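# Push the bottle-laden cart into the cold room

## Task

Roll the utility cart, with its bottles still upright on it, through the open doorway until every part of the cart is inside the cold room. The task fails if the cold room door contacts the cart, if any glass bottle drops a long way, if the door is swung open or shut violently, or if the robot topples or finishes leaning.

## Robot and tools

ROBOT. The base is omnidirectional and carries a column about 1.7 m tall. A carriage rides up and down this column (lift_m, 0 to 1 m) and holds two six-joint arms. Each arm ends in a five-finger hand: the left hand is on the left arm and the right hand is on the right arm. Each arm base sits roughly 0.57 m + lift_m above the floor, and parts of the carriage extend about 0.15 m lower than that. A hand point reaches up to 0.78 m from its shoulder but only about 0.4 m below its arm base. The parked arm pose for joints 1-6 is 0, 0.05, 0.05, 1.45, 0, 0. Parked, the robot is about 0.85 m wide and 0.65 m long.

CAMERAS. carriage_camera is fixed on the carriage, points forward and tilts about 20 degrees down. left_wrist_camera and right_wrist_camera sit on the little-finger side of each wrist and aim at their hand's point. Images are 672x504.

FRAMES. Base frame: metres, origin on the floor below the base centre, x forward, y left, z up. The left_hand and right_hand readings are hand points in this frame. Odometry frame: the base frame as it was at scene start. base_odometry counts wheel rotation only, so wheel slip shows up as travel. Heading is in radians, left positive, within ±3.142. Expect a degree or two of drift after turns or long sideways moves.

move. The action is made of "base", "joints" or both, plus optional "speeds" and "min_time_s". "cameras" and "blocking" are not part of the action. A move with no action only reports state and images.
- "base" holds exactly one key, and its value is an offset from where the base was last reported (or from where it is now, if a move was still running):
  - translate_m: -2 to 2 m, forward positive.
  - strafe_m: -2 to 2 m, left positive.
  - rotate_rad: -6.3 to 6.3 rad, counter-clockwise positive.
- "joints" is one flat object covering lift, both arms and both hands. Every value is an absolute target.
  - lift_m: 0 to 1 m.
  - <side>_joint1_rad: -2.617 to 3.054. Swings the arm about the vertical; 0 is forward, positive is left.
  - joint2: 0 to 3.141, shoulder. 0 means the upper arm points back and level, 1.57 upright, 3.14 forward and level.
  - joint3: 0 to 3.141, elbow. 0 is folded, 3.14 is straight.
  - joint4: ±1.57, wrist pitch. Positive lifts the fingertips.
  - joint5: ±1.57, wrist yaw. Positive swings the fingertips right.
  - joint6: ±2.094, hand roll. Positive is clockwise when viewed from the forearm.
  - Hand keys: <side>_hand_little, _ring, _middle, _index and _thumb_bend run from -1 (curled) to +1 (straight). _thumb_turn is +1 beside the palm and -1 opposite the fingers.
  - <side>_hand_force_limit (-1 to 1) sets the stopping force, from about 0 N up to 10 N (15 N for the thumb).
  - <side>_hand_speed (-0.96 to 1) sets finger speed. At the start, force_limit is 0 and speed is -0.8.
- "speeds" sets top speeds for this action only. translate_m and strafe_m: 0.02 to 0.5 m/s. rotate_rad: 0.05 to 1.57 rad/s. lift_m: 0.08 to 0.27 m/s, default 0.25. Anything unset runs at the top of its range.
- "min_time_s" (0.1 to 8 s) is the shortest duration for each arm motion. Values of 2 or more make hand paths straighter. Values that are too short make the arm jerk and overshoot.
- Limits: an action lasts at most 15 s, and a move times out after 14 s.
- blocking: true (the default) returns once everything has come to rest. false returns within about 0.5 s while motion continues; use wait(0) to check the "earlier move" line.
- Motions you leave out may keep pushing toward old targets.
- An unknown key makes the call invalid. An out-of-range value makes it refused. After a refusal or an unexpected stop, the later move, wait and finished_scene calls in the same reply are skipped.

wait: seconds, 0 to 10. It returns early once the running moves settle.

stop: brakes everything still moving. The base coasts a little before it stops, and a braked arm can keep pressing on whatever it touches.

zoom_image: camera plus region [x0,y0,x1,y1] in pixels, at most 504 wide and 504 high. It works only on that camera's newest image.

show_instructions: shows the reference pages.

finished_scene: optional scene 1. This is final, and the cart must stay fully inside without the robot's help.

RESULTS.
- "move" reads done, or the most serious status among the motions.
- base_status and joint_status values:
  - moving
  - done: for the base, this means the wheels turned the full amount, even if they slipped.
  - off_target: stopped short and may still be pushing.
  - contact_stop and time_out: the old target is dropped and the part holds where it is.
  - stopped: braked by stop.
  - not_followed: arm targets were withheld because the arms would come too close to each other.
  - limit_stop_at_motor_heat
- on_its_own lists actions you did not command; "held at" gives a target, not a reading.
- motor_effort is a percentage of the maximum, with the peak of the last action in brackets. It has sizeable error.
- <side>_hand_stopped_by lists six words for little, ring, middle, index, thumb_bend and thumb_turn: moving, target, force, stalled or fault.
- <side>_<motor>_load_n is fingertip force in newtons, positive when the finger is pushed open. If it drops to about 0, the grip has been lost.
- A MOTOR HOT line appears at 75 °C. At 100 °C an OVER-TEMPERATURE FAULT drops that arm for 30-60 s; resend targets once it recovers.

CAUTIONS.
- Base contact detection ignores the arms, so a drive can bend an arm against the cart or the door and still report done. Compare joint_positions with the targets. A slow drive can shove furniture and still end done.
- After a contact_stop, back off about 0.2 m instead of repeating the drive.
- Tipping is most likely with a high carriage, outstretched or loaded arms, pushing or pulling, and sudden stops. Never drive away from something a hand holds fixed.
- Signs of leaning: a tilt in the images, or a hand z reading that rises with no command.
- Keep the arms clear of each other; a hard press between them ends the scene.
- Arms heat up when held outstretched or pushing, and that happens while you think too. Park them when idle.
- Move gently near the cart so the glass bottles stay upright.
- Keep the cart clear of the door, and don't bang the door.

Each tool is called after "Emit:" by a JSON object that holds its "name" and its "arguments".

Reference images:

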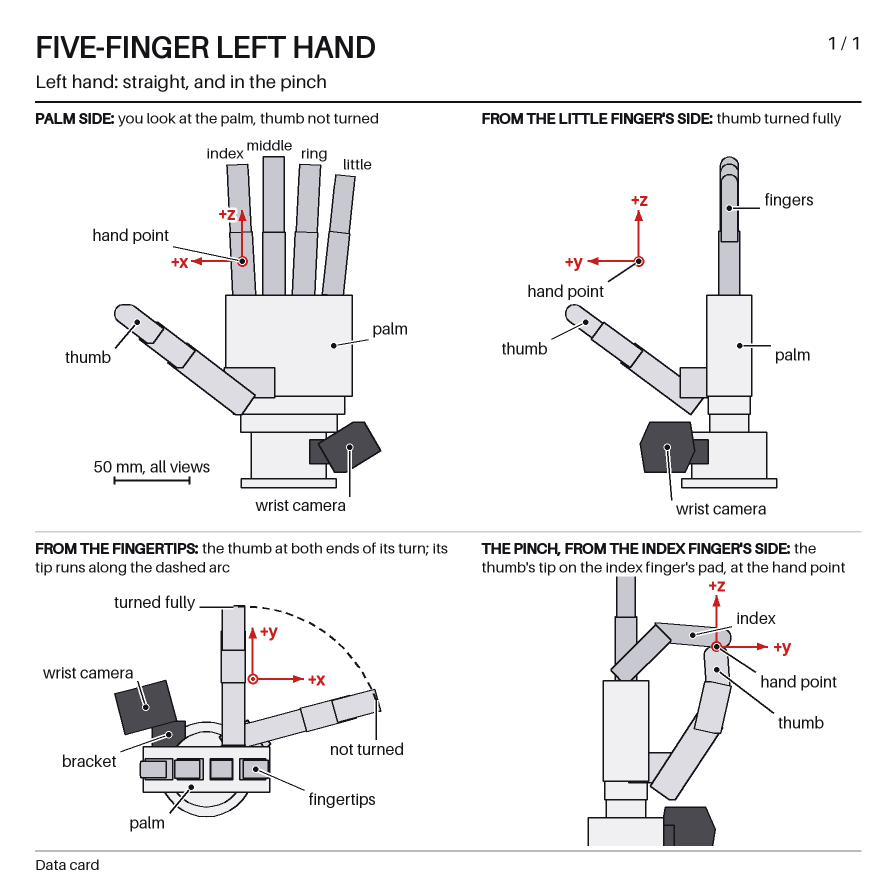

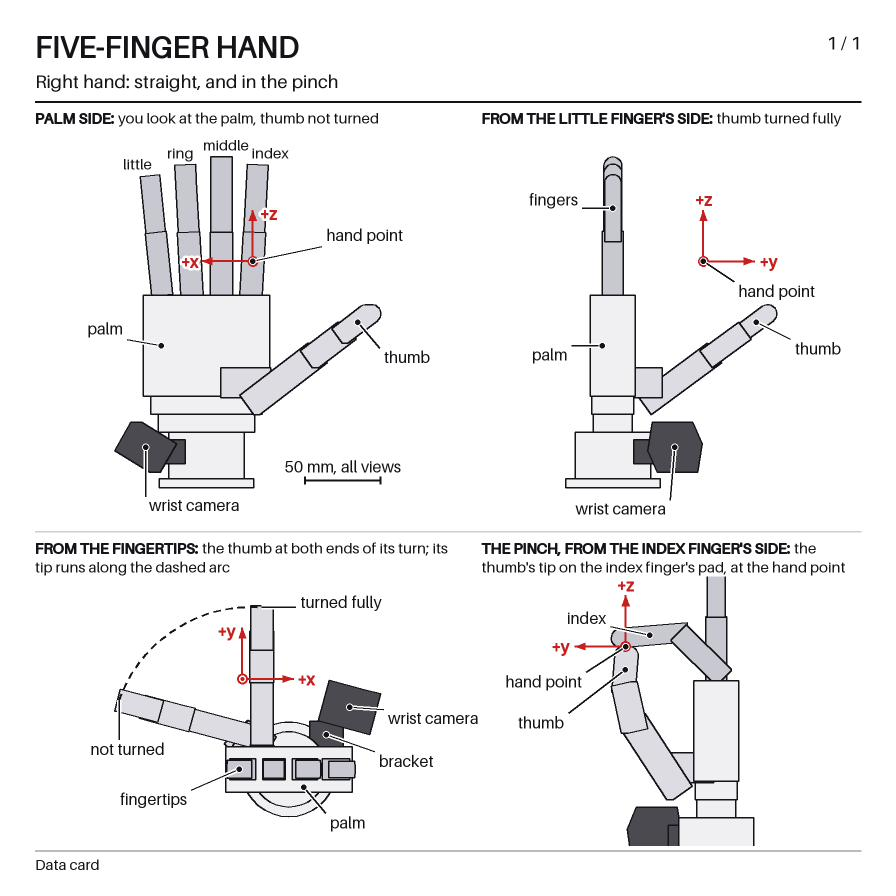

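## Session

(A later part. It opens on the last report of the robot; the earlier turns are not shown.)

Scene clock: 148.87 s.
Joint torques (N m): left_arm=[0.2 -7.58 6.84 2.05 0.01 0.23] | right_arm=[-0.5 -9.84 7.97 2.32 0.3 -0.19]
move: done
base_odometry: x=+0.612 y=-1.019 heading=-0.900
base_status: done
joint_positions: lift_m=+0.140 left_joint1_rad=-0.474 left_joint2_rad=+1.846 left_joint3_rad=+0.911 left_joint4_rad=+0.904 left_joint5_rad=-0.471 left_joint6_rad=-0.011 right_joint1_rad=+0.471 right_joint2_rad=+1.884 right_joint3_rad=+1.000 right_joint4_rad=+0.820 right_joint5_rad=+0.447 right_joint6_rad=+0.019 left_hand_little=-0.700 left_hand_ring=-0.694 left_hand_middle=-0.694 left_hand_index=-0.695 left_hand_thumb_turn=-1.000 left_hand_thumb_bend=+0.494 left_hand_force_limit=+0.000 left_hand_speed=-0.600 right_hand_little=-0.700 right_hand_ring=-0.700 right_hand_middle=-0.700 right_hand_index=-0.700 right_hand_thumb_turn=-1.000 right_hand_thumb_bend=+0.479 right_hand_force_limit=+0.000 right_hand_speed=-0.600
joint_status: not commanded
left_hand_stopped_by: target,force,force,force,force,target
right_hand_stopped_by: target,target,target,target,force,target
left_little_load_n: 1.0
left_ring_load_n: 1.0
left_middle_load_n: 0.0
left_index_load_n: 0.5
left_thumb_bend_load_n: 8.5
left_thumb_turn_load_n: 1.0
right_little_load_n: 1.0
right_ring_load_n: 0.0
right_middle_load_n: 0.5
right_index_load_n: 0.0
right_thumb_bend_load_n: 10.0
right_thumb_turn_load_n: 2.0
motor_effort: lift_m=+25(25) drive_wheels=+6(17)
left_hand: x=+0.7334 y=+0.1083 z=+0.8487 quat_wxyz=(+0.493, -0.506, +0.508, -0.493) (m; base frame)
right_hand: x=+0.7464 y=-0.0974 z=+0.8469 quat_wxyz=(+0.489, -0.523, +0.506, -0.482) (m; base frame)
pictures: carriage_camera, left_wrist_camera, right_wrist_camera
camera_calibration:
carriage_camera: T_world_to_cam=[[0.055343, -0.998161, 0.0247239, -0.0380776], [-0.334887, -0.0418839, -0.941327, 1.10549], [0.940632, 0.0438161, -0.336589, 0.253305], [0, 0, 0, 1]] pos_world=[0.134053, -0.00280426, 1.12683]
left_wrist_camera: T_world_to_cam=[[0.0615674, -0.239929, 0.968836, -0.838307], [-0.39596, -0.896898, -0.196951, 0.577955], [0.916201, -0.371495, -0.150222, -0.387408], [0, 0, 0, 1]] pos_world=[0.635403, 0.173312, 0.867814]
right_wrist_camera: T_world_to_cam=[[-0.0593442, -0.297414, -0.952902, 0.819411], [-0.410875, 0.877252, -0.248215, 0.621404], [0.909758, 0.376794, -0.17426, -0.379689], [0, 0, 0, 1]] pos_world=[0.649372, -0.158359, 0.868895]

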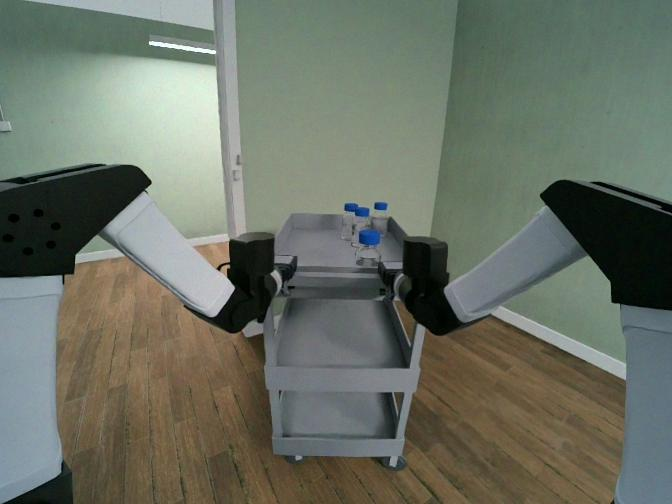

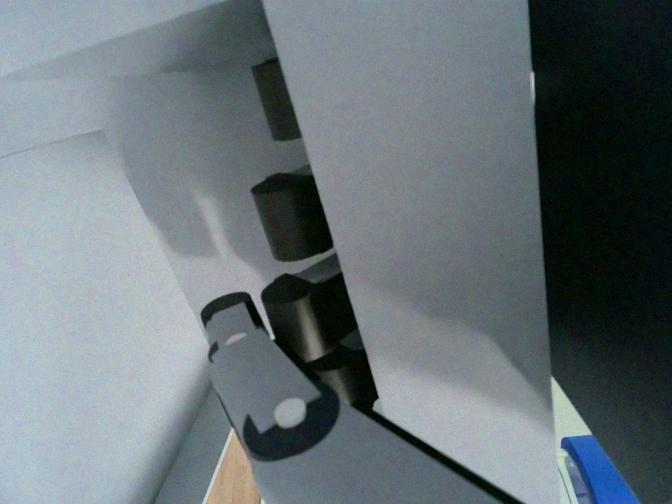

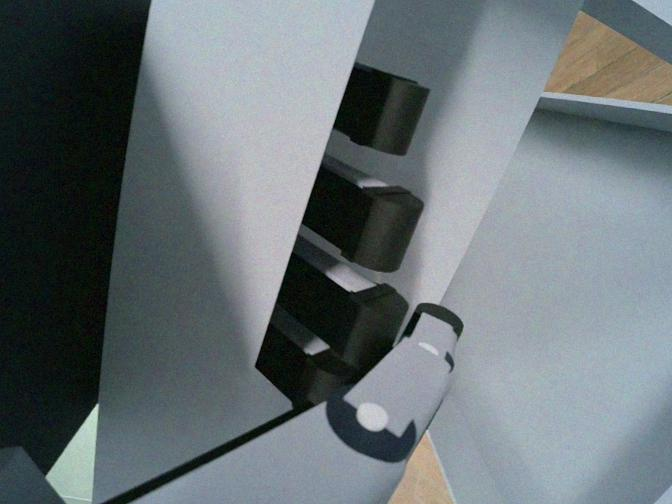

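Emit:
{"name": "move", "arguments": {"base": {"rotate_rad": 0.45}, "speeds": {"rotate_rad": 0.18}, "cameras": ["carriage_camera"]}}

Scene clock: 152.70 s.
Joint torques (N m): left_arm=[0.18 -7.61 6.76 2.06 -0.03 0.21] | right_arm=[-0.36 -9.91 8.13 2.35 0.25 -0.19]
move: done
base_odometry: x=+0.613 y=-1.019 heading=-0.450
base_status: done
joint_positions: lift_m=+0.140 left_joint1_rad=-0.473 left_joint2_rad=+1.846 left_joint3_rad=+0.911 left_joint4_rad=+0.906 left_joint5_rad=-0.471 left_joint6_rad=-0.011 right_joint1_rad=+0.471 right_joint2_rad=+1.884 right_joint3_rad=+0.999 right_joint4_rad=+0.820 right_joint5_rad=+0.447 right_joint6_rad=+0.019 left_hand_little=-0.700 left_hand_ring=-0.694 left_hand_middle=-0.694 left_hand_index=-0.695 left_hand_thumb_turn=-1.000 left_hand_thumb_bend=+0.494 left_hand_force_limit=+0.000 left_hand_speed=-0.600 right_hand_little=-0.700 right_hand_ring=-0.700 right_hand_middle=-0.700 right_hand_index=-0.700 right_hand_thumb_turn=-1.000 right_hand_thumb_bend=+0.479 right_hand_force_limit=+0.000 right_hand_speed=-0.600
joint_status: not commanded
left_hand_stopped_by: target,force,force,force,force,target
right_hand_stopped_by: target,target,target,target,force,target
left_little_load_n: 1.0
left_ring_load_n: 0.5
left_middle_load_n: 0.5
left_index_load_n: 0.0
left_thumb_bend_load_n: 8.5
left_thumb_turn_load_n: 1.5
right_little_load_n: 0.5
right_ring_load_n: 0.0
right_middle_load_n: 0.5
right_index_load_n: 0.0
right_thumb_bend_load_n: 10.0
right_thumb_turn_load_n: 2.0
motor_effort: lift_m=+25(25) drive_wheels=+6(16)
left_hand: x=+0.7335 y=+0.1087 z=+0.8489 quat_wxyz=(+0.494, -0.506, +0.507, -0.493) (m; base frame)
right_hand: x=+0.7464 y=-0.0977 z=+0.8466 quat_wxyz=(+0.488, -0.523, +0.506, -0.482) (m; base frame)
pictures: carriage_camera
camera_calibration:
carriage_camera: T_world_to_cam=[[0.055343, -0.998161, 0.0247239, -0.0380776], [-0.334887, -0.0418839, -0.941327, 1.10549], [0.940632, 0.0438161, -0.336589, 0.253305], [0, 0, 0, 1]] pos_world=[0.134053, -0.00280426, 1.12683]

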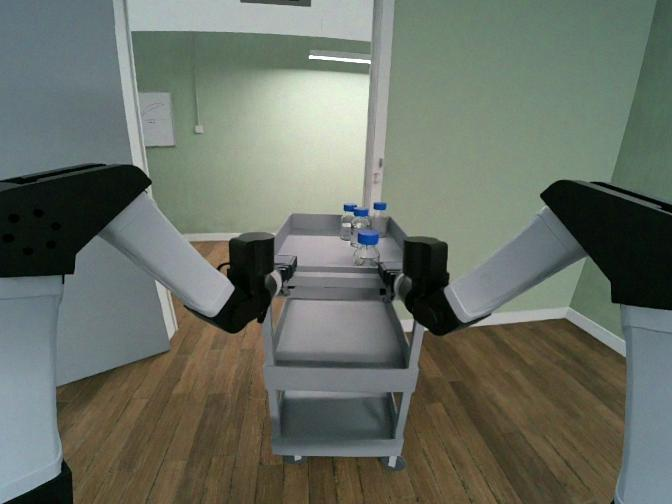

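Emit:
{"name": "move", "arguments": {"base": {"rotate_rad": 0.143}, "speeds": {"rotate_rad": 0.15}, "cameras": []}}

Emit:
{"name": "move", "arguments": {"base": {"strafe_m": 0.25}, "speeds": {"strafe_m": 0.12}, "cameras": ["all"]}}

Scene clock: 158.50 s.
Joint torques (N m): left_arm=[0.2 -7.47 7.05 2.07 0.07 0.19] | right_arm=[-0.65 -10.02 7.95 2.35 0.14 -0.11]
move: done
base_odometry: x=+0.613 y=-1.019 heading=-0.308
base_status: done
joint_positions: lift_m=+0.140 left_joint1_rad=-0.474 left_joint2_rad=+1.844 left_joint3_rad=+0.908 left_joint4_rad=+0.903 left_joint5_rad=-0.479 left_joint6_rad=-0.009 right_joint1_rad=+0.473 right_joint2_rad=+1.885 right_joint3_rad=+1.000 right_joint4_rad=+0.821 right_joint5_rad=+0.456 right_joint6_rad=+0.014 left_hand_little=-0.700 left_hand_ring=-0.694 left_hand_middle=-0.694 left_hand_index=-0.695 left_hand_thumb_turn=-1.000 left_hand_thumb_bend=+0.494 left_hand_force_limit=+0.000 left_hand_speed=-0.600 right_hand_little=-0.700 right_hand_ring=-0.700 right_hand_middle=-0.700 right_hand_index=-0.700 right_hand_thumb_turn=-1.000 right_hand_thumb_bend=+0.479 right_hand_force_limit=+0.000 right_hand_speed=-0.600
joint_status: not commanded
left_hand_stopped_by: target,force,force,force,force,target
right_hand_stopped_by: target,target,target,target,force,target
left_little_load_n: -0.5
left_ring_load_n: 0.0
left_middle_load_n: 0.5
left_index_load_n: 0.0
left_thumb_bend_load_n: 8.5
left_thumb_turn_load_n: 1.5
right_little_load_n: 0.5
right_ring_load_n: 0.0
right_middle_load_n: 0.5
right_index_load_n: 0.0
right_thumb_bend_load_n: 10.0
right_thumb_turn_load_n: 2.0
motor_effort: lift_m=+25(25) drive_wheels=+5(14)
left_hand: x=+0.7327 y=+0.1099 z=+0.8479 quat_wxyz=(+0.495, -0.507, +0.508, -0.490) (m; base frame)
right_hand: x=+0.7467 y=-0.0985 z=+0.8469 quat_wxyz=(+0.486, -0.522, +0.506, -0.485) (m; base frame)
pictures: none
No camera images: "cameras" was empty.

Scene clock: 161.43 s.
Joint torques (N m): left_arm=[0.59 -7.28 7.15 2.07 0.19 0.19] | right_arm=[-0.62 -9.48 8.23 2.21 0.1 -0.05]
move: done
base_odometry: x=+0.688 y=-0.781 heading=-0.307
base_status: done
joint_positions: lift_m=+0.140 left_joint1_rad=-0.476 left_joint2_rad=+1.844 left_joint3_rad=+0.908 left_joint4_rad=+0.898 left_joint5_rad=-0.493 left_joint6_rad=-0.009 right_joint1_rad=+0.474 right_joint2_rad=+1.880 right_joint3_rad=+1.000 right_joint4_rad=+0.830 right_joint5_rad=+0.462 right_joint6_rad=+0.008 left_hand_little=-0.700 left_hand_ring=-0.694 left_hand_middle=-0.694 left_hand_index=-0.695 left_hand_thumb_turn=-1.000 left_hand_thumb_bend=+0.494 left_hand_force_limit=+0.000 left_hand_speed=-0.600 right_hand_little=-0.700 right_hand_ring=-0.700 right_hand_middle=-0.700 right_hand_index=-0.700 right_hand_thumb_turn=-1.000 right_hand_thumb_bend=+0.479 right_hand_force_limit=+0.000 right_hand_speed=-0.600
joint_status: not commanded
left_hand_stopped_by: target,force,force,force,force,target
right_hand_stopped_by: target,target,target,target,force,target
left_little_load_n: -1.0
left_ring_load_n: -0.5
left_middle_load_n: 0.5
left_index_load_n: 0.0
left_thumb_bend_load_n: 8.5
left_thumb_turn_load_n: 1.5
right_little_load_n: 2.0
right_ring_load_n: 0.5
right_middle_load_n: 0.5
right_index_load_n: 0.0
right_thumb_bend_load_n: 10.0
right_thumb_turn_load_n: 2.0
motor_effort: lift_m=+25(25) drive_wheels=-8(12)
left_hand: x=+0.7325 y=+0.1118 z=+0.8467 quat_wxyz=(+0.498, -0.510, +0.506, -0.485) (m; base frame)
right_hand: x=+0.7472 y=-0.0993 z=+0.8521 quat_wxyz=(+0.488, -0.517, +0.504, -0.489) (m; base frame)
pictures: carriage_camera, left_wrist_camera, right_wrist_camera
camera_calibration:
carriage_camera: T_world_to_cam=[[0.055343, -0.998161, 0.0247239, -0.0380776], [-0.334887, -0.0418839, -0.941327, 1.10549], [0.940632, 0.0438161, -0.336589, 0.253305], [0, 0, 0, 1]] pos_world=[0.134053, -0.00280426, 1.12683]
left_wrist_camera: T_world_to_cam=[[0.0719136, -0.24435, 0.967017, -0.841075], [-0.380471, -0.902937, -0.199864, 0.572161], [0.921992, -0.353549, -0.157902, -0.38531], [0, 0, 0, 1]] pos_world=[0.633429, 0.174883, 0.866847]
right_wrist_camera: T_world_to_cam=[[-0.0491863, -0.300838, -0.952406, 0.815488], [-0.39671, 0.881001, -0.257795, 0.622651], [0.916625, 0.365149, -0.162678, -0.394899], [0, 0, 0, 1]] pos_world=[0.649097, -0.15903, 0.872951]

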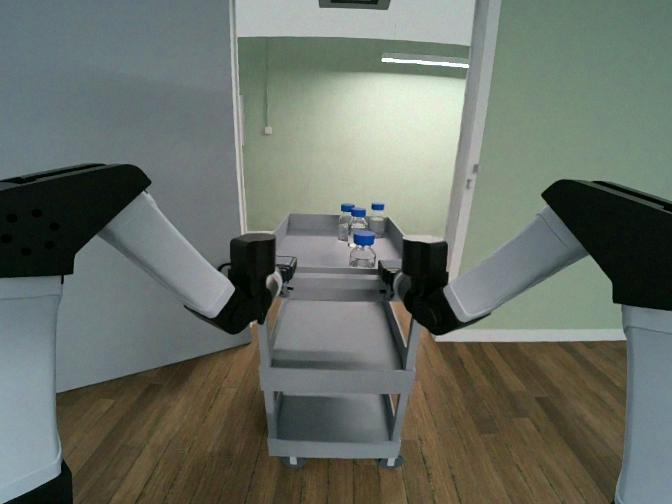

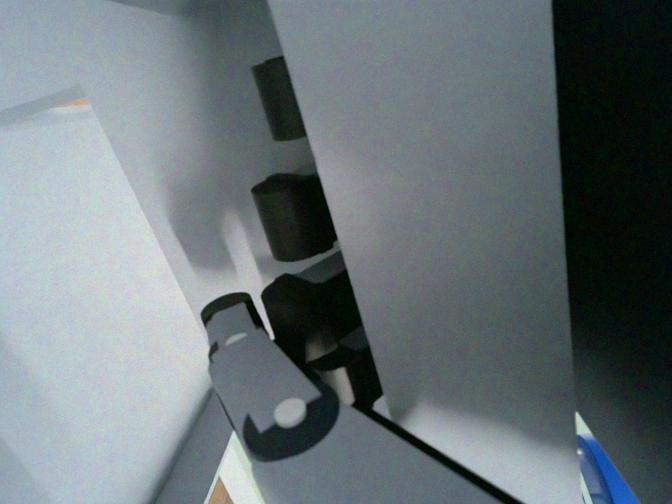

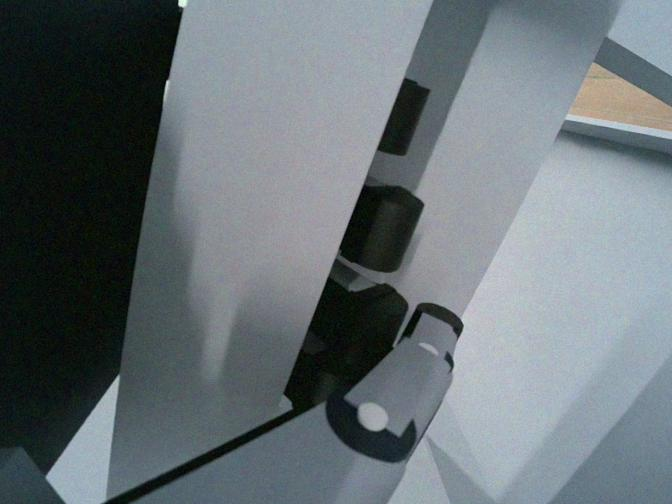

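Emit:
{"name": "zoom_image", "arguments": {"camera": "carriage_camera", "region": [400, 330, 660, 504]}}

Emit:
{"name": "zoom_image", "arguments": {"camera": "carriage_camera", "region": [50, 330, 280, 504]}}

Scaled by 1.938 from the camera's 672x504 image, which has a finer 960x720 frame.

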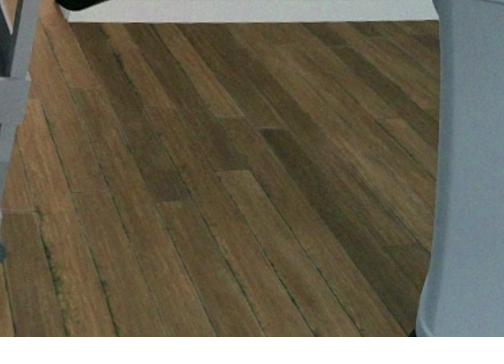

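Scaled by 2.191 from the camera's 672x504 image, which has a finer 960x720 frame.

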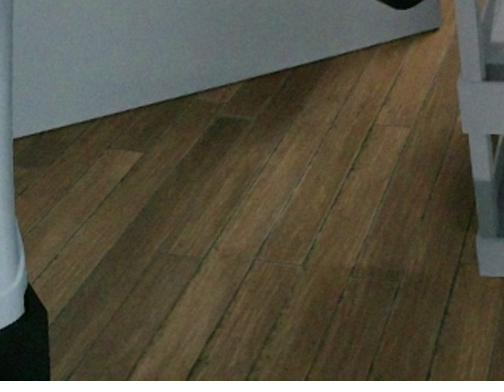

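Emit:
{"name": "move", "arguments": {"base": {"rotate_rad": 0.02}, "speeds": {"rotate_rad": 0.1}, "cameras": []}}

Emit:
{"name": "move", "arguments": {"base": {"translate_m": 0.6}, "speeds": {"translate_m": 0.15}, "cameras": ["all"]}}

Scene clock: 162.80 s.
Joint torques (N m): left_arm=[0.35 -7.47 7.08 2 0.07 0.19] | right_arm=[-0.49 -9.48 7.92 2.16 0.07 -0.03]
move: done
base_odometry: x=+0.688 y=-0.781 heading=-0.287
base_status: done
joint_positions: lift_m=+0.140 left_joint1_rad=-0.475 left_joint2_rad=+1.844 left_joint3_rad=+0.908 left_joint4_rad=+0.908 left_joint5_rad=-0.481 left_joint6_rad=-0.009 right_joint1_rad=+0.473 right_joint2_rad=+1.880 right_joint3_rad=+1.000 right_joint4_rad=+0.835 right_joint5_rad=+0.467 right_joint6_rad=+0.008 left_hand_little=-0.700 left_hand_ring=-0.694 left_hand_middle=-0.694 left_hand_index=-0.695 left_hand_thumb_turn=-1.000 left_hand_thumb_bend=+0.494 left_hand_force_limit=+0.000 left_hand_speed=-0.600 right_hand_little=-0.700 right_hand_ring=-0.700 right_hand_middle=-0.700 right_hand_index=-0.700 right_hand_thumb_turn=-1.000 right_hand_thumb_bend=+0.479 right_hand_force_limit=+0.000 right_hand_speed=-0.600
joint_status: not commanded
left_hand_stopped_by: target,force,force,force,force,target
right_hand_stopped_by: target,target,target,target,force,target
left_little_load_n: 0.0
left_ring_load_n: 0.0
left_middle_load_n: 0.5
left_index_load_n: 0.0
left_thumb_bend_load_n: 8.5
left_thumb_turn_load_n: 1.0
right_little_load_n: -0.5
right_ring_load_n: 0.0
right_middle_load_n: 0.5
right_index_load_n: 0.0
right_thumb_bend_load_n: 10.0
right_thumb_turn_load_n: 2.0
motor_effort: lift_m=+25(25) drive_wheels=-6(7)
left_hand: x=+0.7330 y=+0.1100 z=+0.8492 quat_wxyz=(+0.496, -0.507, +0.505, -0.491) (m; base frame)
right_hand: x=+0.7479 y=-0.1009 z=+0.8533 quat_wxyz=(+0.488, -0.514, +0.505, -0.492) (m; base frame)
pictures: none
No camera images: "cameras" was empty.

Scene clock: 167.80 s.
Joint torques (N m): left_arm=[0.81 -6.34 8.27 2.22 0.59 0.16] | right_arm=[-1.29 -10.39 7.43 2.32 1.04 -0.17]
move: done
base_odometry: x=+1.264 y=-0.950 heading=-0.286
base_status: done
joint_positions: lift_m=+0.140 left_joint1_rad=-0.481 left_joint2_rad=+1.830 left_joint3_rad=+0.895 left_joint4_rad=+0.886 left_joint5_rad=-0.536 left_joint6_rad=-0.005 right_joint1_rad=+0.483 right_joint2_rad=+1.889 right_joint3_rad=+1.006 right_joint4_rad=+0.821 right_joint5_rad=+0.375 right_joint6_rad=+0.018 left_hand_little=-0.700 left_hand_ring=-0.694 left_hand_middle=-0.694 left_hand_index=-0.695 left_hand_thumb_turn=-1.000 left_hand_thumb_bend=+0.494 left_hand_force_limit=+0.000 left_hand_speed=-0.600 right_hand_little=-0.700 right_hand_ring=-0.700 right_hand_middle=-0.700 right_hand_index=-0.700 right_hand_thumb_turn=-1.000 right_hand_thumb_bend=+0.479 right_hand_force_limit=+0.000 right_hand_speed=-0.600
joint_status: not commanded
left_hand_stopped_by: target,force,force,force,force,target
right_hand_stopped_by: target,target,target,target,force,target
left_little_load_n: -2.5
left_ring_load_n: -1.0
left_middle_load_n: 0.5
left_index_load_n: 0.0
left_thumb_bend_load_n: 8.0
left_thumb_turn_load_n: 1.5
right_little_load_n: 0.0
right_ring_load_n: 1.0
right_middle_load_n: 1.5
right_index_load_n: 4.5
right_thumb_bend_load_n: 10.0
right_thumb_turn_load_n: 2.0
motor_effort: lift_m=+25(25) drive_wheels=-6(10)
left_hand: x=+0.7290 y=+0.1203 z=+0.8452 quat_wxyz=(+0.508, -0.519, +0.501, -0.471) (m; base frame)
right_hand: x=+0.7425 y=-0.0771 z=+0.8475 quat_wxyz=(+0.510, -0.542, +0.485, -0.460) (m; base frame)
pictures: carriage_camera, left_wrist_camera, right_wrist_camera
camera_calibration:
carriage_camera: T_world_to_cam=[[0.055343, -0.998161, 0.0247239, -0.0380776], [-0.334887, -0.0418839, -0.941327, 1.10549], [0.940632, 0.0438161, -0.336589, 0.253305], [0, 0, 0, 1]] pos_world=[0.134053, -0.00280426, 1.12683]
left_wrist_camera: T_world_to_cam=[[0.0901576, -0.251963, 0.963528, -0.846636], [-0.346733, -0.914883, -0.206798, 0.560885], [0.933621, -0.315443, -0.169848, -0.382342], [0, 0, 0, 1]] pos_world=[0.62777, 0.179216, 0.866807]
right_wrist_camera: T_world_to_cam=[[-0.0339403, -0.29629, -0.954495, 0.808389], [-0.481408, 0.841795, -0.244188, 0.648366], [0.875839, 0.451214, -0.171207, -0.355265], [0, 0, 0, 1]] pos_world=[0.650721, -0.145973, 0.869102]

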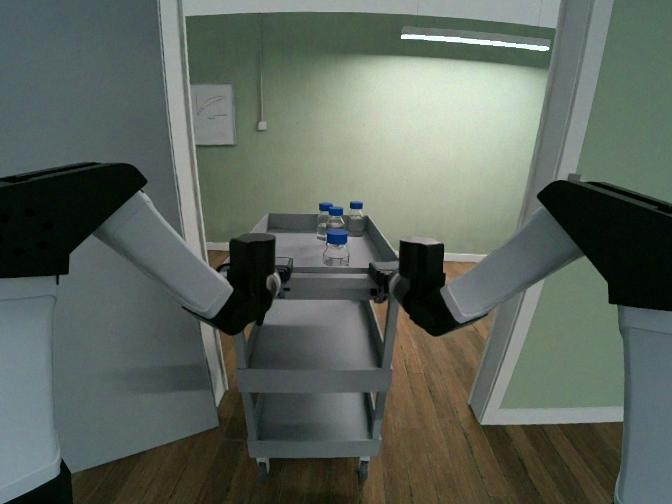

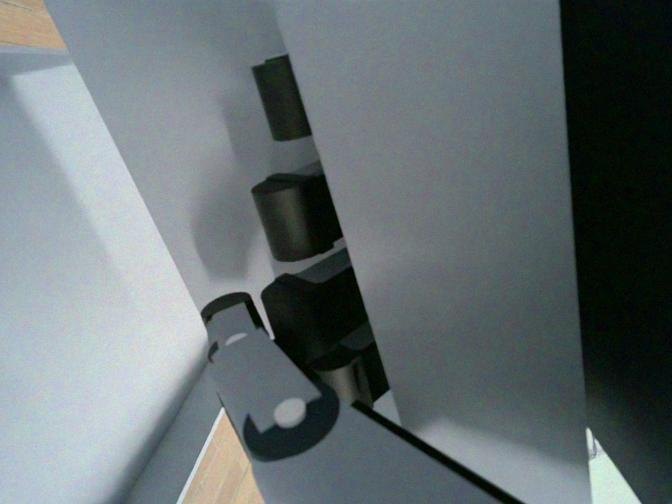

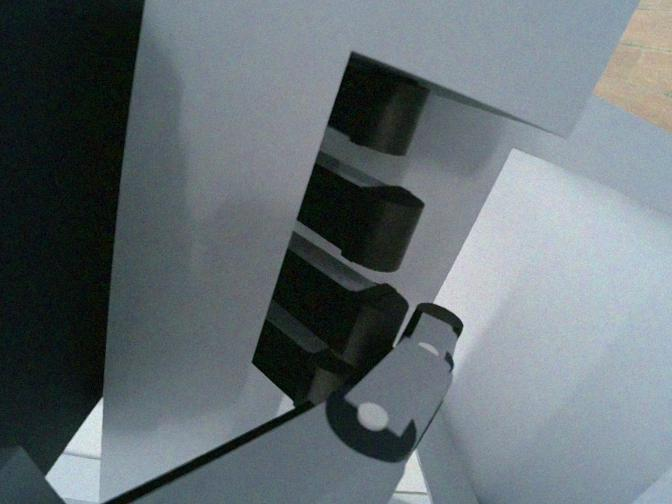

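Emit:
{"name": "move", "arguments": {"base": {"translate_m": 0.45}, "speeds": {"translate_m": 0.12}, "cameras": ["all"]}}

Scene clock: 172.73 s.
Joint torques (N m): left_arm=[0.76 -6.22 8.35 2.21 0.56 0.2] | right_arm=[-1.4 -10.44 7.36 2.35 1.01 -0.17]
move: done
base_odometry: x=+1.696 y=-1.077 heading=-0.286
base_status: done
joint_positions: lift_m=+0.140 left_joint1_rad=-0.481 left_joint2_rad=+1.830 left_joint3_rad=+0.895 left_joint4_rad=+0.886 left_joint5_rad=-0.534 left_joint6_rad=-0.005 right_joint1_rad=+0.483 right_joint2_rad=+1.889 right_joint3_rad=+1.006 right_joint4_rad=+0.821 right_joint5_rad=+0.378 right_joint6_rad=+0.019 left_hand_little=-0.700 left_hand_ring=-0.694 left_hand_middle=-0.694 left_hand_index=-0.695 left_hand_thumb_turn=-1.000 left_hand_thumb_bend=+0.494 left_hand_force_limit=+0.000 left_hand_speed=-0.600 right_hand_little=-0.700 right_hand_ring=-0.700 right_hand_middle=-0.700 right_hand_index=-0.700 right_hand_thumb_turn=-1.000 right_hand_thumb_bend=+0.479 right_hand_force_limit=+0.000 right_hand_speed=-0.600
joint_status: not commanded
left_hand_stopped_by: target,force,force,force,force,target
right_hand_stopped_by: target,target,target,target,force,target
left_little_load_n: -3.0
left_ring_load_n: -1.0
left_middle_load_n: 0.5
left_index_load_n: 0.0
left_thumb_bend_load_n: 8.0
left_thumb_turn_load_n: 1.0
right_little_load_n: 0.5
right_ring_load_n: 1.0
right_middle_load_n: 1.5
right_index_load_n: 4.0
right_thumb_bend_load_n: 10.0
right_thumb_turn_load_n: 2.0
motor_effort: lift_m=+25(25) drive_wheels=-6(11)
left_hand: x=+0.7290 y=+0.1199 z=+0.8452 quat_wxyz=(+0.507, -0.519, +0.501, -0.471) (m; base frame)
right_hand: x=+0.7425 y=-0.0773 z=+0.8476 quat_wxyz=(+0.509, -0.541, +0.485, -0.460) (m; base frame)
pictures: carriage_camera, left_wrist_camera, right_wrist_camera
camera_calibration:
carriage_camera: T_world_to_cam=[[0.055343, -0.998161, 0.0247239, -0.0380776], [-0.334887, -0.0418839, -0.941327, 1.10549], [0.940632, 0.0438161, -0.336589, 0.253305], [0, 0, 0, 1]] pos_world=[0.134053, -0.00280426, 1.12683]
left_wrist_camera: T_world_to_cam=[[0.08962, -0.252081, 0.963547, -0.846353], [-0.348777, -0.914125, -0.206711, 0.561816], [0.932911, -0.317538, -0.169844, -0.381688], [0, 0, 0, 1]] pos_world=[0.62788, 0.17902, 0.866807]
right_wrist_camera: T_world_to_cam=[[-0.0345339, -0.296008, -0.954561, 0.808843], [-0.479738, 0.842803, -0.243996, 0.647293], [0.876732, 0.449513, -0.171111, -0.35605], [0, 0, 0, 1]] pos_world=[0.650624, -0.146068, 0.869103]

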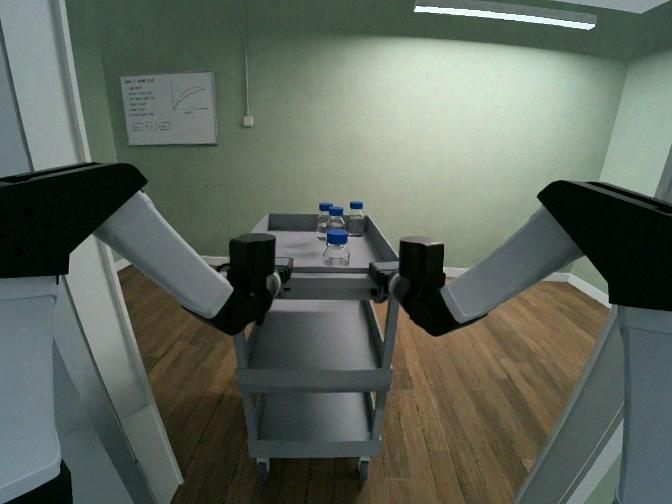

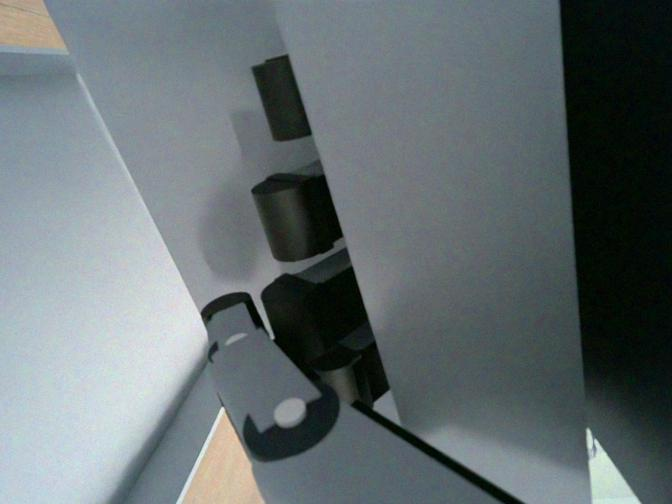

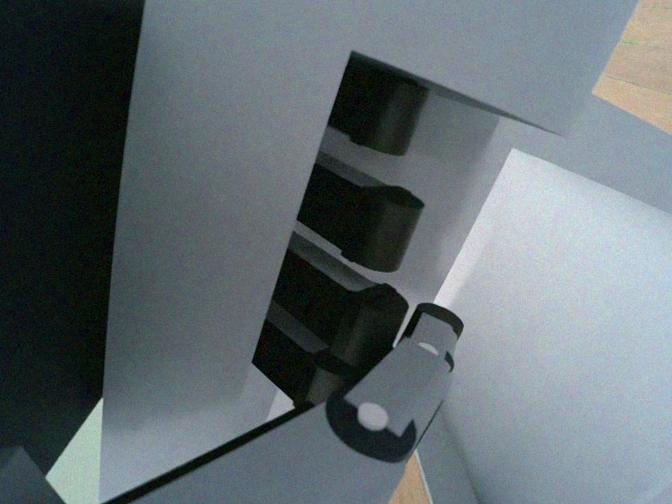

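Emit:
{"name": "move", "arguments": {"base": {"translate_m": 0.42}, "speeds": {"translate_m": 0.12}, "cameras": ["all"]}}

Scene clock: 177.13 s.
Joint torques (N m): left_arm=[0.85 -6.19 8.32 2.19 0.54 0.16] | right_arm=[-1.35 -10.36 7.36 2.3 1.03 -0.18]
move: done
base_odometry: x=+2.099 y=-1.195 heading=-0.285
base_status: done
joint_positions: lift_m=+0.140 left_joint1_rad=-0.480 left_joint2_rad=+1.830 left_joint3_rad=+0.895 left_joint4_rad=+0.886 left_joint5_rad=-0.531 left_joint6_rad=-0.005 right_joint1_rad=+0.483 right_joint2_rad=+1.889 right_joint3_rad=+1.006 right_joint4_rad=+0.821 right_joint5_rad=+0.380 right_joint6_rad=+0.019 left_hand_little=-0.700 left_hand_ring=-0.694 left_hand_middle=-0.694 left_hand_index=-0.695 left_hand_thumb_turn=-1.000 left_hand_thumb_bend=+0.494 left_hand_force_limit=+0.000 left_hand_speed=-0.600 right_hand_little=-0.700 right_hand_ring=-0.700 right_hand_middle=-0.700 right_hand_index=-0.700 right_hand_thumb_turn=-1.000 right_hand_thumb_bend=+0.479 right_hand_force_limit=+0.000 right_hand_speed=-0.600
joint_status: not commanded
left_hand_stopped_by: target,force,force,force,force,target
right_hand_stopped_by: target,target,target,target,force,target
left_little_load_n: -3.0
left_ring_load_n: -1.0
left_middle_load_n: 0.5
left_index_load_n: 0.0
left_thumb_bend_load_n: 8.5
left_thumb_turn_load_n: 1.5
right_little_load_n: 0.5
right_ring_load_n: 1.0
right_middle_load_n: 1.0
right_index_load_n: 4.0
right_thumb_bend_load_n: 10.0
right_thumb_turn_load_n: 2.0
motor_effort: lift_m=+25(25) drive_wheels=-6(11)
left_hand: x=+0.7290 y=+0.1194 z=+0.8452 quat_wxyz=(+0.506, -0.518, +0.502, -0.472) (m; base frame)
right_hand: x=+0.7426 y=-0.0777 z=+0.8475 quat_wxyz=(+0.509, -0.541, +0.486, -0.461) (m; base frame)
pictures: carriage_camera, left_wrist_camera, right_wrist_camera
camera_calibration:
carriage_camera: T_world_to_cam=[[0.055343, -0.998161, 0.0247239, -0.0380776], [-0.334887, -0.0418839, -0.941327, 1.10549], [0.940632, 0.0438161, -0.336589, 0.253305], [0, 0, 0, 1]] pos_world=[0.134053, -0.00280426, 1.12683]
left_wrist_camera: T_world_to_cam=[[0.0888696, -0.252266, 0.963568, -0.845935], [-0.35161, -0.913061, -0.206614, 0.563216], [0.931919, -0.320438, -0.169843, -0.380808], [0, 0, 0, 1]] pos_world=[0.628093, 0.178825, 0.866807]
right_wrist_camera: T_world_to_cam=[[-0.0353995, -0.295763, -0.954605, 0.809325], [-0.478242, 0.843744, -0.243681, 0.646278], [0.877514, 0.447906, -0.171315, -0.356462], [0, 0, 0, 1]] pos_world=[0.650528, -0.146263, 0.869004]

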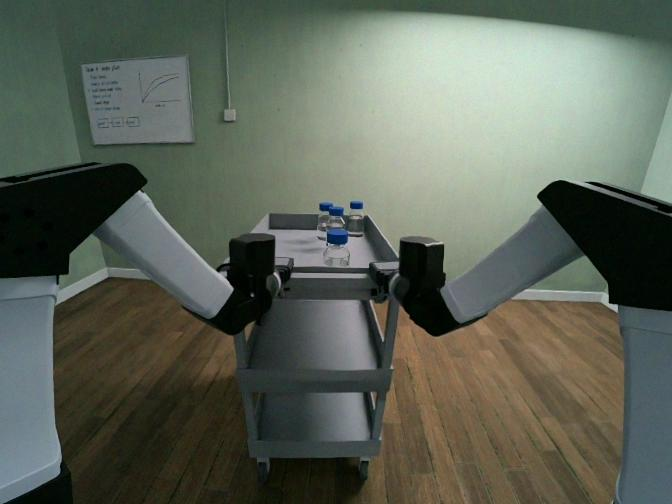

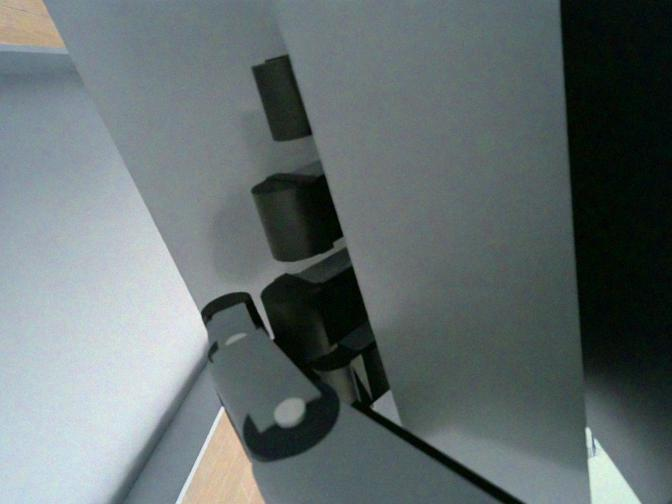

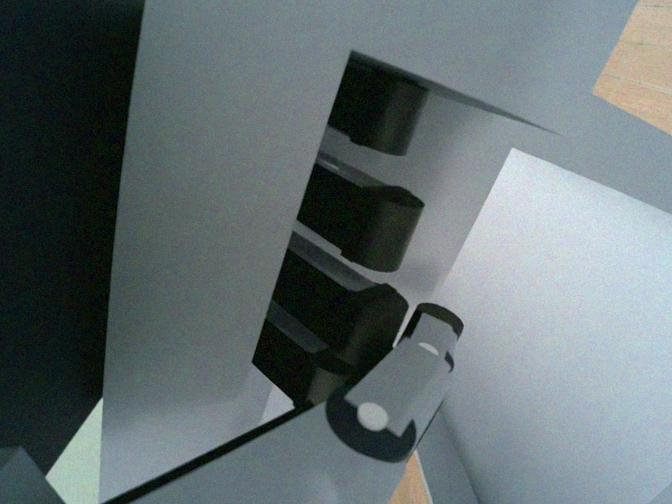

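Emit:
{"name": "move", "arguments": {"joints": {"left_hand_speed": -0.5, "right_hand_speed": -0.5, "left_hand_thumb_bend": 1, "right_hand_thumb_bend": 1}, "cameras": []}}

Emit:
{"name": "move", "arguments": {"joints": {"left_hand_little": 1, "left_hand_ring": 1, "left_hand_middle": 1, "left_hand_index": 1, "right_hand_little": 1, "right_hand_ring": 1, "right_hand_middle": 1, "right_hand_index": 1}, "cameras": ["all"]}}

Scene clock: 178.50 s.
Joint torques (N m): left_arm=[0.76 -6.22 8.28 2.21 0.55 0.14] | right_arm=[-1.36 -10.33 7.42 2.32 1 -0.16]
move: done
base_odometry: x=+2.099 y=-1.195 heading=-0.285
base_status: not commanded
joint_positions: lift_m=+0.140 left_joint1_rad=-0.480 left_joint2_rad=+1.830 left_joint3_rad=+0.895 left_joint4_rad=+0.886 left_joint5_rad=-0.531 left_joint6_rad=-0.005 right_joint1_rad=+0.483 right_joint2_rad=+1.889 right_joint3_rad=+1.006 right_joint4_rad=+0.821 right_joint5_rad=+0.380 right_joint6_rad=+0.019 left_hand_little=-0.700 left_hand_ring=-0.694 left_hand_middle=-0.694 left_hand_index=-0.695 left_hand_thumb_turn=-1.000 left_hand_thumb_bend=+1.000 left_hand_force_limit=+0.000 left_hand_speed=-0.500 right_hand_little=-0.700 right_hand_ring=-0.700 right_hand_middle=-0.700 right_hand_index=-0.700 right_hand_thumb_turn=-1.000 right_hand_thumb_bend=+1.000 right_hand_force_limit=+0.000 right_hand_speed=-0.500
joint_status: all done
left_hand_stopped_by: target,force,force,force,target,target
right_hand_stopped_by: target,target,target,target,target,target
left_little_load_n: -2.5
left_ring_load_n: -0.5
left_middle_load_n: 0.0
left_index_load_n: 0.0
left_thumb_bend_load_n: 0.0
left_thumb_turn_load_n: 0.0
right_little_load_n: 0.5
right_ring_load_n: 1.0
right_middle_load_n: 2.0
right_index_load_n: 4.0
right_thumb_bend_load_n: 0.0
right_thumb_turn_load_n: 0.0
motor_effort: lift_m=+25(25) drive_wheels=-6(6)
left_hand: x=+0.7290 y=+0.1194 z=+0.8452 quat_wxyz=(+0.506, -0.518, +0.502, -0.472) (m; base frame)
right_hand: x=+0.7426 y=-0.0777 z=+0.8475 quat_wxyz=(+0.509, -0.541, +0.486, -0.461) (m; base frame)
pictures: none
No camera images: "cameras" was empty.

Scene clock: 180.20 s.
Joint torques (N m): left_arm=[0.35 -6.27 8.02 1.99 0.1 0.15] | right_arm=[-0.66 -9.68 7.19 2 0.16 -0.07]
move: done
base_odometry: x=+2.099 y=-1.195 heading=-0.285
base_status: not commanded
joint_positions: lift_m=+0.140 left_joint1_rad=-0.476 left_joint2_rad=+1.830 left_joint3_rad=+0.898 left_joint4_rad=+0.912 left_joint5_rad=-0.482 left_joint6_rad=-0.008 right_joint1_rad=+0.474 right_joint2_rad=+1.881 right_joint3_rad=+1.009 right_joint4_rad=+0.857 right_joint5_rad=+0.457 right_joint6_rad=+0.009 left_hand_little=+1.000 left_hand_ring=+1.000 left_hand_middle=+1.000 left_hand_index=+1.000 left_hand_thumb_turn=-1.000 left_hand_thumb_bend=+1.000 left_hand_force_limit=+0.000 left_hand_speed=-0.500 right_hand_little=+1.000 right_hand_ring=+1.000 right_hand_middle=+1.000 right_hand_index=+1.000 right_hand_thumb_turn=-1.000 right_hand_thumb_bend=+1.000 right_hand_force_limit=+0.000 right_hand_speed=-0.500
joint_status: all done
left_hand_stopped_by: target,target,target,target,target,target
right_hand_stopped_by: target,target,target,target,target,target
left_little_load_n: -0.5
left_ring_load_n: 0.0
left_middle_load_n: 0.0
left_index_load_n: 0.0
left_thumb_bend_load_n: 0.0
left_thumb_turn_load_n: 0.0
right_little_load_n: 0.0
right_ring_load_n: 0.0
right_middle_load_n: 0.0
right_index_load_n: 0.0
right_thumb_bend_load_n: 0.0
right_thumb_turn_load_n: 0.0
motor_effort: lift_m=+25(25) drive_wheels=+3(6)
left_hand: x=+0.7309 y=+0.1109 z=+0.8534 quat_wxyz=(+0.498, -0.506, +0.503, -0.494) (m; base frame)
right_hand: x=+0.7504 y=-0.0966 z=+0.8622 quat_wxyz=(+0.501, -0.507, +0.500, -0.492) (m; base frame)
pictures: carriage_camera, left_wrist_camera, right_wrist_camera
camera_calibration:
carriage_camera: T_world_to_cam=[[0.055343, -0.998161, 0.0247239, -0.0380776], [-0.334887, -0.0418839, -0.941327, 1.10549], [0.940632, 0.0438161, -0.336589, 0.253305], [0, 0, 0, 1]] pos_world=[0.134053, -0.00280426, 1.12683]
left_wrist_camera: T_world_to_cam=[[0.053656, -0.238259, 0.969718, -0.837207], [-0.386101, -0.900537, -0.199898, 0.575953], [0.920895, -0.363684, -0.140311, -0.396202], [0, 0, 0, 1]] pos_world=[0.632158, 0.175102, 0.871395]
right_wrist_camera: T_world_to_cam=[[-0.0192306, -0.28513, -0.958296, 0.810084], [-0.393338, 0.883342, -0.254935, 0.619351], [0.919193, 0.372032, -0.12914, -0.427331], [0, 0, 0, 1]] pos_world=[0.651993, -0.157139, 0.879009]

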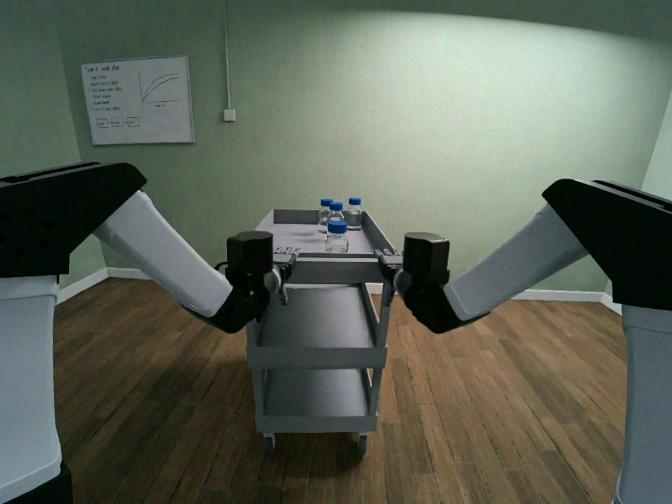

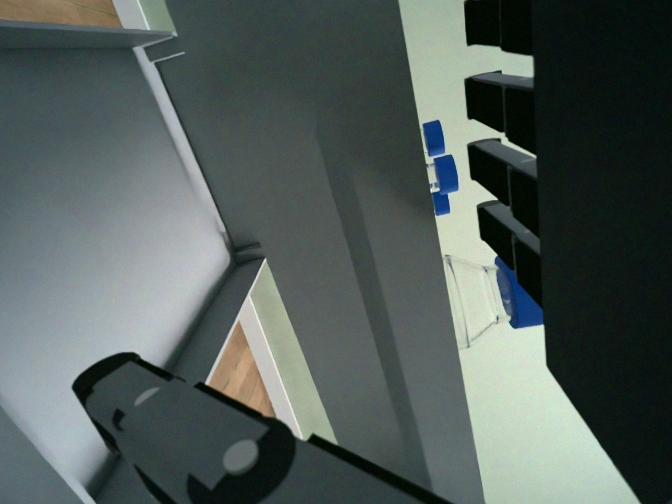

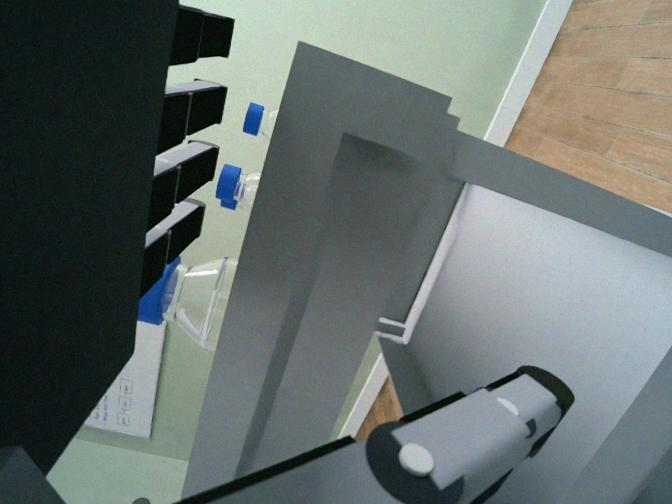

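Emit:
{"name": "move", "arguments": {"base": {"translate_m": -0.3}, "speeds": {"translate_m": 0.2}, "cameras": ["carriage_camera"]}}

Emit:
{"name": "wait", "arguments": {"seconds": 1, "cameras": ["carriage_camera"]}}

Scene clock: 182.93 s.
Joint torques (N m): left_arm=[0.21 -6.31 8.08 1.96 0.08 0.17] | right_arm=[-0.59 -9.62 7.08 1.99 0.08 -0.09]
move: done
base_odometry: x=+1.811 y=-1.110 heading=-0.285
base_status: done
joint_positions: lift_m=+0.140 left_joint1_rad=-0.473 left_joint2_rad=+1.830 left_joint3_rad=+0.898 left_joint4_rad=+0.914 left_joint5_rad=-0.479 left_joint6_rad=-0.008 right_joint1_rad=+0.473 right_joint2_rad=+1.881 right_joint3_rad=+1.009 right_joint4_rad=+0.854 right_joint5_rad=+0.459 right_joint6_rad=+0.009 left_hand_little=+1.000 left_hand_ring=+1.000 left_hand_middle=+1.000 left_hand_index=+1.000 left_hand_thumb_turn=-1.000 left_hand_thumb_bend=+1.000 left_hand_force_limit=+0.000 left_hand_speed=-0.500 right_hand_little=+1.000 right_hand_ring=+1.000 right_hand_middle=+1.000 right_hand_index=+1.000 right_hand_thumb_turn=-1.000 right_hand_thumb_bend=+1.000 right_hand_force_limit=+0.000 right_hand_speed=-0.500
joint_status: not commanded
left_hand_stopped_by: target,target,target,target,target,target
right_hand_stopped_by: target,target,target,target,target,target
left_little_load_n: 0.0
left_ring_load_n: 0.0
left_middle_load_n: 0.0
left_index_load_n: 0.0
left_thumb_bend_load_n: 0.0
left_thumb_turn_load_n: 0.0
right_little_load_n: 0.0
right_ring_load_n: 0.0
right_middle_load_n: 0.0
right_index_load_n: 0.0
right_thumb_bend_load_n: 0.0
right_thumb_turn_load_n: 0.0
motor_effort: lift_m=+25(25) drive_wheels=-2(10)
left_hand: x=+0.7313 y=+0.1115 z=+0.8538 quat_wxyz=(+0.498, -0.505, +0.503, -0.495) (m; base frame)
right_hand: x=+0.7504 y=-0.0974 z=+0.8614 quat_wxyz=(+0.499, -0.507, +0.501, -0.492) (m; base frame)
pictures: carriage_camera
camera_calibration:
carriage_camera: T_world_to_cam=[[0.055343, -0.998161, 0.0247239, -0.0380776], [-0.334887, -0.0418839, -0.941327, 1.10549], [0.940632, 0.0438161, -0.336589, 0.253305], [0, 0, 0, 1]] pos_world=[0.134053, -0.00280426, 1.12683]

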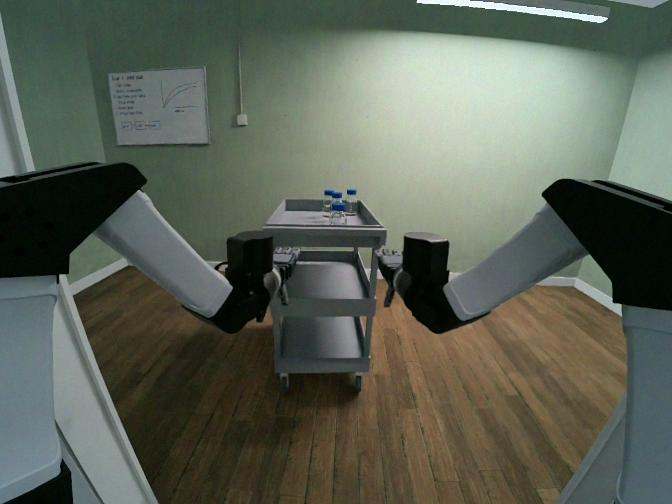

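Scene clock: 183.93 s.
Joint torques (N m): left_arm=[0.02 -6.3 8.1 1.98 0.09 0.17] | right_arm=[-0.53 -9.59 7.21 2.01 0.08 -0.06]
base_odometry: x=+1.811 y=-1.110 heading=-0.285
base_status: done
joint_positions: lift_m=+0.140 left_joint1_rad=-0.473 left_joint2_rad=+1.830 left_joint3_rad=+0.898 left_joint4_rad=+0.914 left_joint5_rad=-0.479 left_joint6_rad=-0.008 right_joint1_rad=+0.473 right_joint2_rad=+1.881 right_joint3_rad=+1.009 right_joint4_rad=+0.854 right_joint5_rad=+0.459 right_joint6_rad=+0.009 left_hand_little=+1.000 left_hand_ring=+1.000 left_hand_middle=+1.000 left_hand_index=+1.000 left_hand_thumb_turn=-1.000 left_hand_thumb_bend=+1.000 left_hand_force_limit=+0.000 left_hand_speed=-0.500 right_hand_little=+1.000 right_hand_ring=+1.000 right_hand_middle=+1.000 right_hand_index=+1.000 right_hand_thumb_turn=-1.000 right_hand_thumb_bend=+1.000 right_hand_force_limit=+0.000 right_hand_speed=-0.500
joint_status: not commanded
left_hand_stopped_by: target,target,target,target,target,target
right_hand_stopped_by: target,target,target,target,target,target
left_little_load_n: 0.0
left_ring_load_n: 0.0
left_middle_load_n: -0.5
left_index_load_n: 0.0
left_thumb_bend_load_n: 0.0
left_thumb_turn_load_n: 0.0
right_little_load_n: -0.5
right_ring_load_n: 0.0
right_middle_load_n: 0.0
right_index_load_n: -0.5
right_thumb_bend_load_n: 0.0
right_thumb_turn_load_n: 0.0
motor_effort: lift_m=+25(25) drive_wheels=-2(10)
left_hand: x=+0.7313 y=+0.1115 z=+0.8538 quat_wxyz=(+0.498, -0.505, +0.503, -0.495) (m; base frame)
right_hand: x=+0.7504 y=-0.0974 z=+0.8614 quat_wxyz=(+0.499, -0.507, +0.501, -0.492) (m; base frame)
wait: 1.00 s; at rest by 0.27 s
pictures: carriage_camera
camera_calibration:
carriage_camera: T_world_to_cam=[[0.055343, -0.998161, 0.0247239, -0.0380776], [-0.334887, -0.0418839, -0.941327, 1.10549], [0.940632, 0.0438161, -0.336589, 0.253305], [0, 0, 0, 1]] pos_world=[0.134053, -0.00280426, 1.12683]

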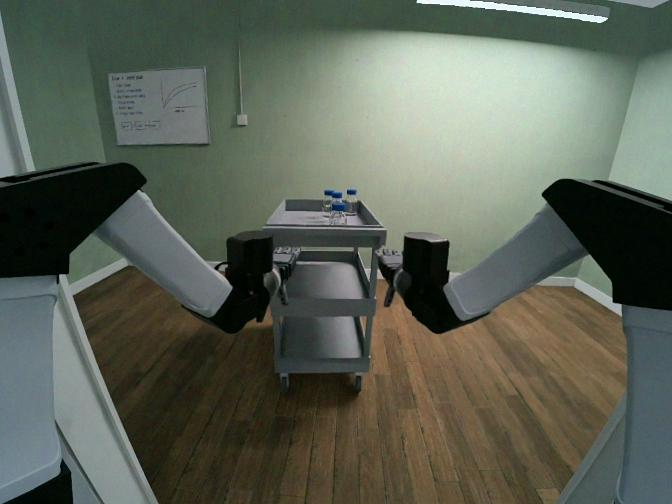

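Emit:
{"name": "finished_scene", "arguments": {}}

The scene is finished: the task was done.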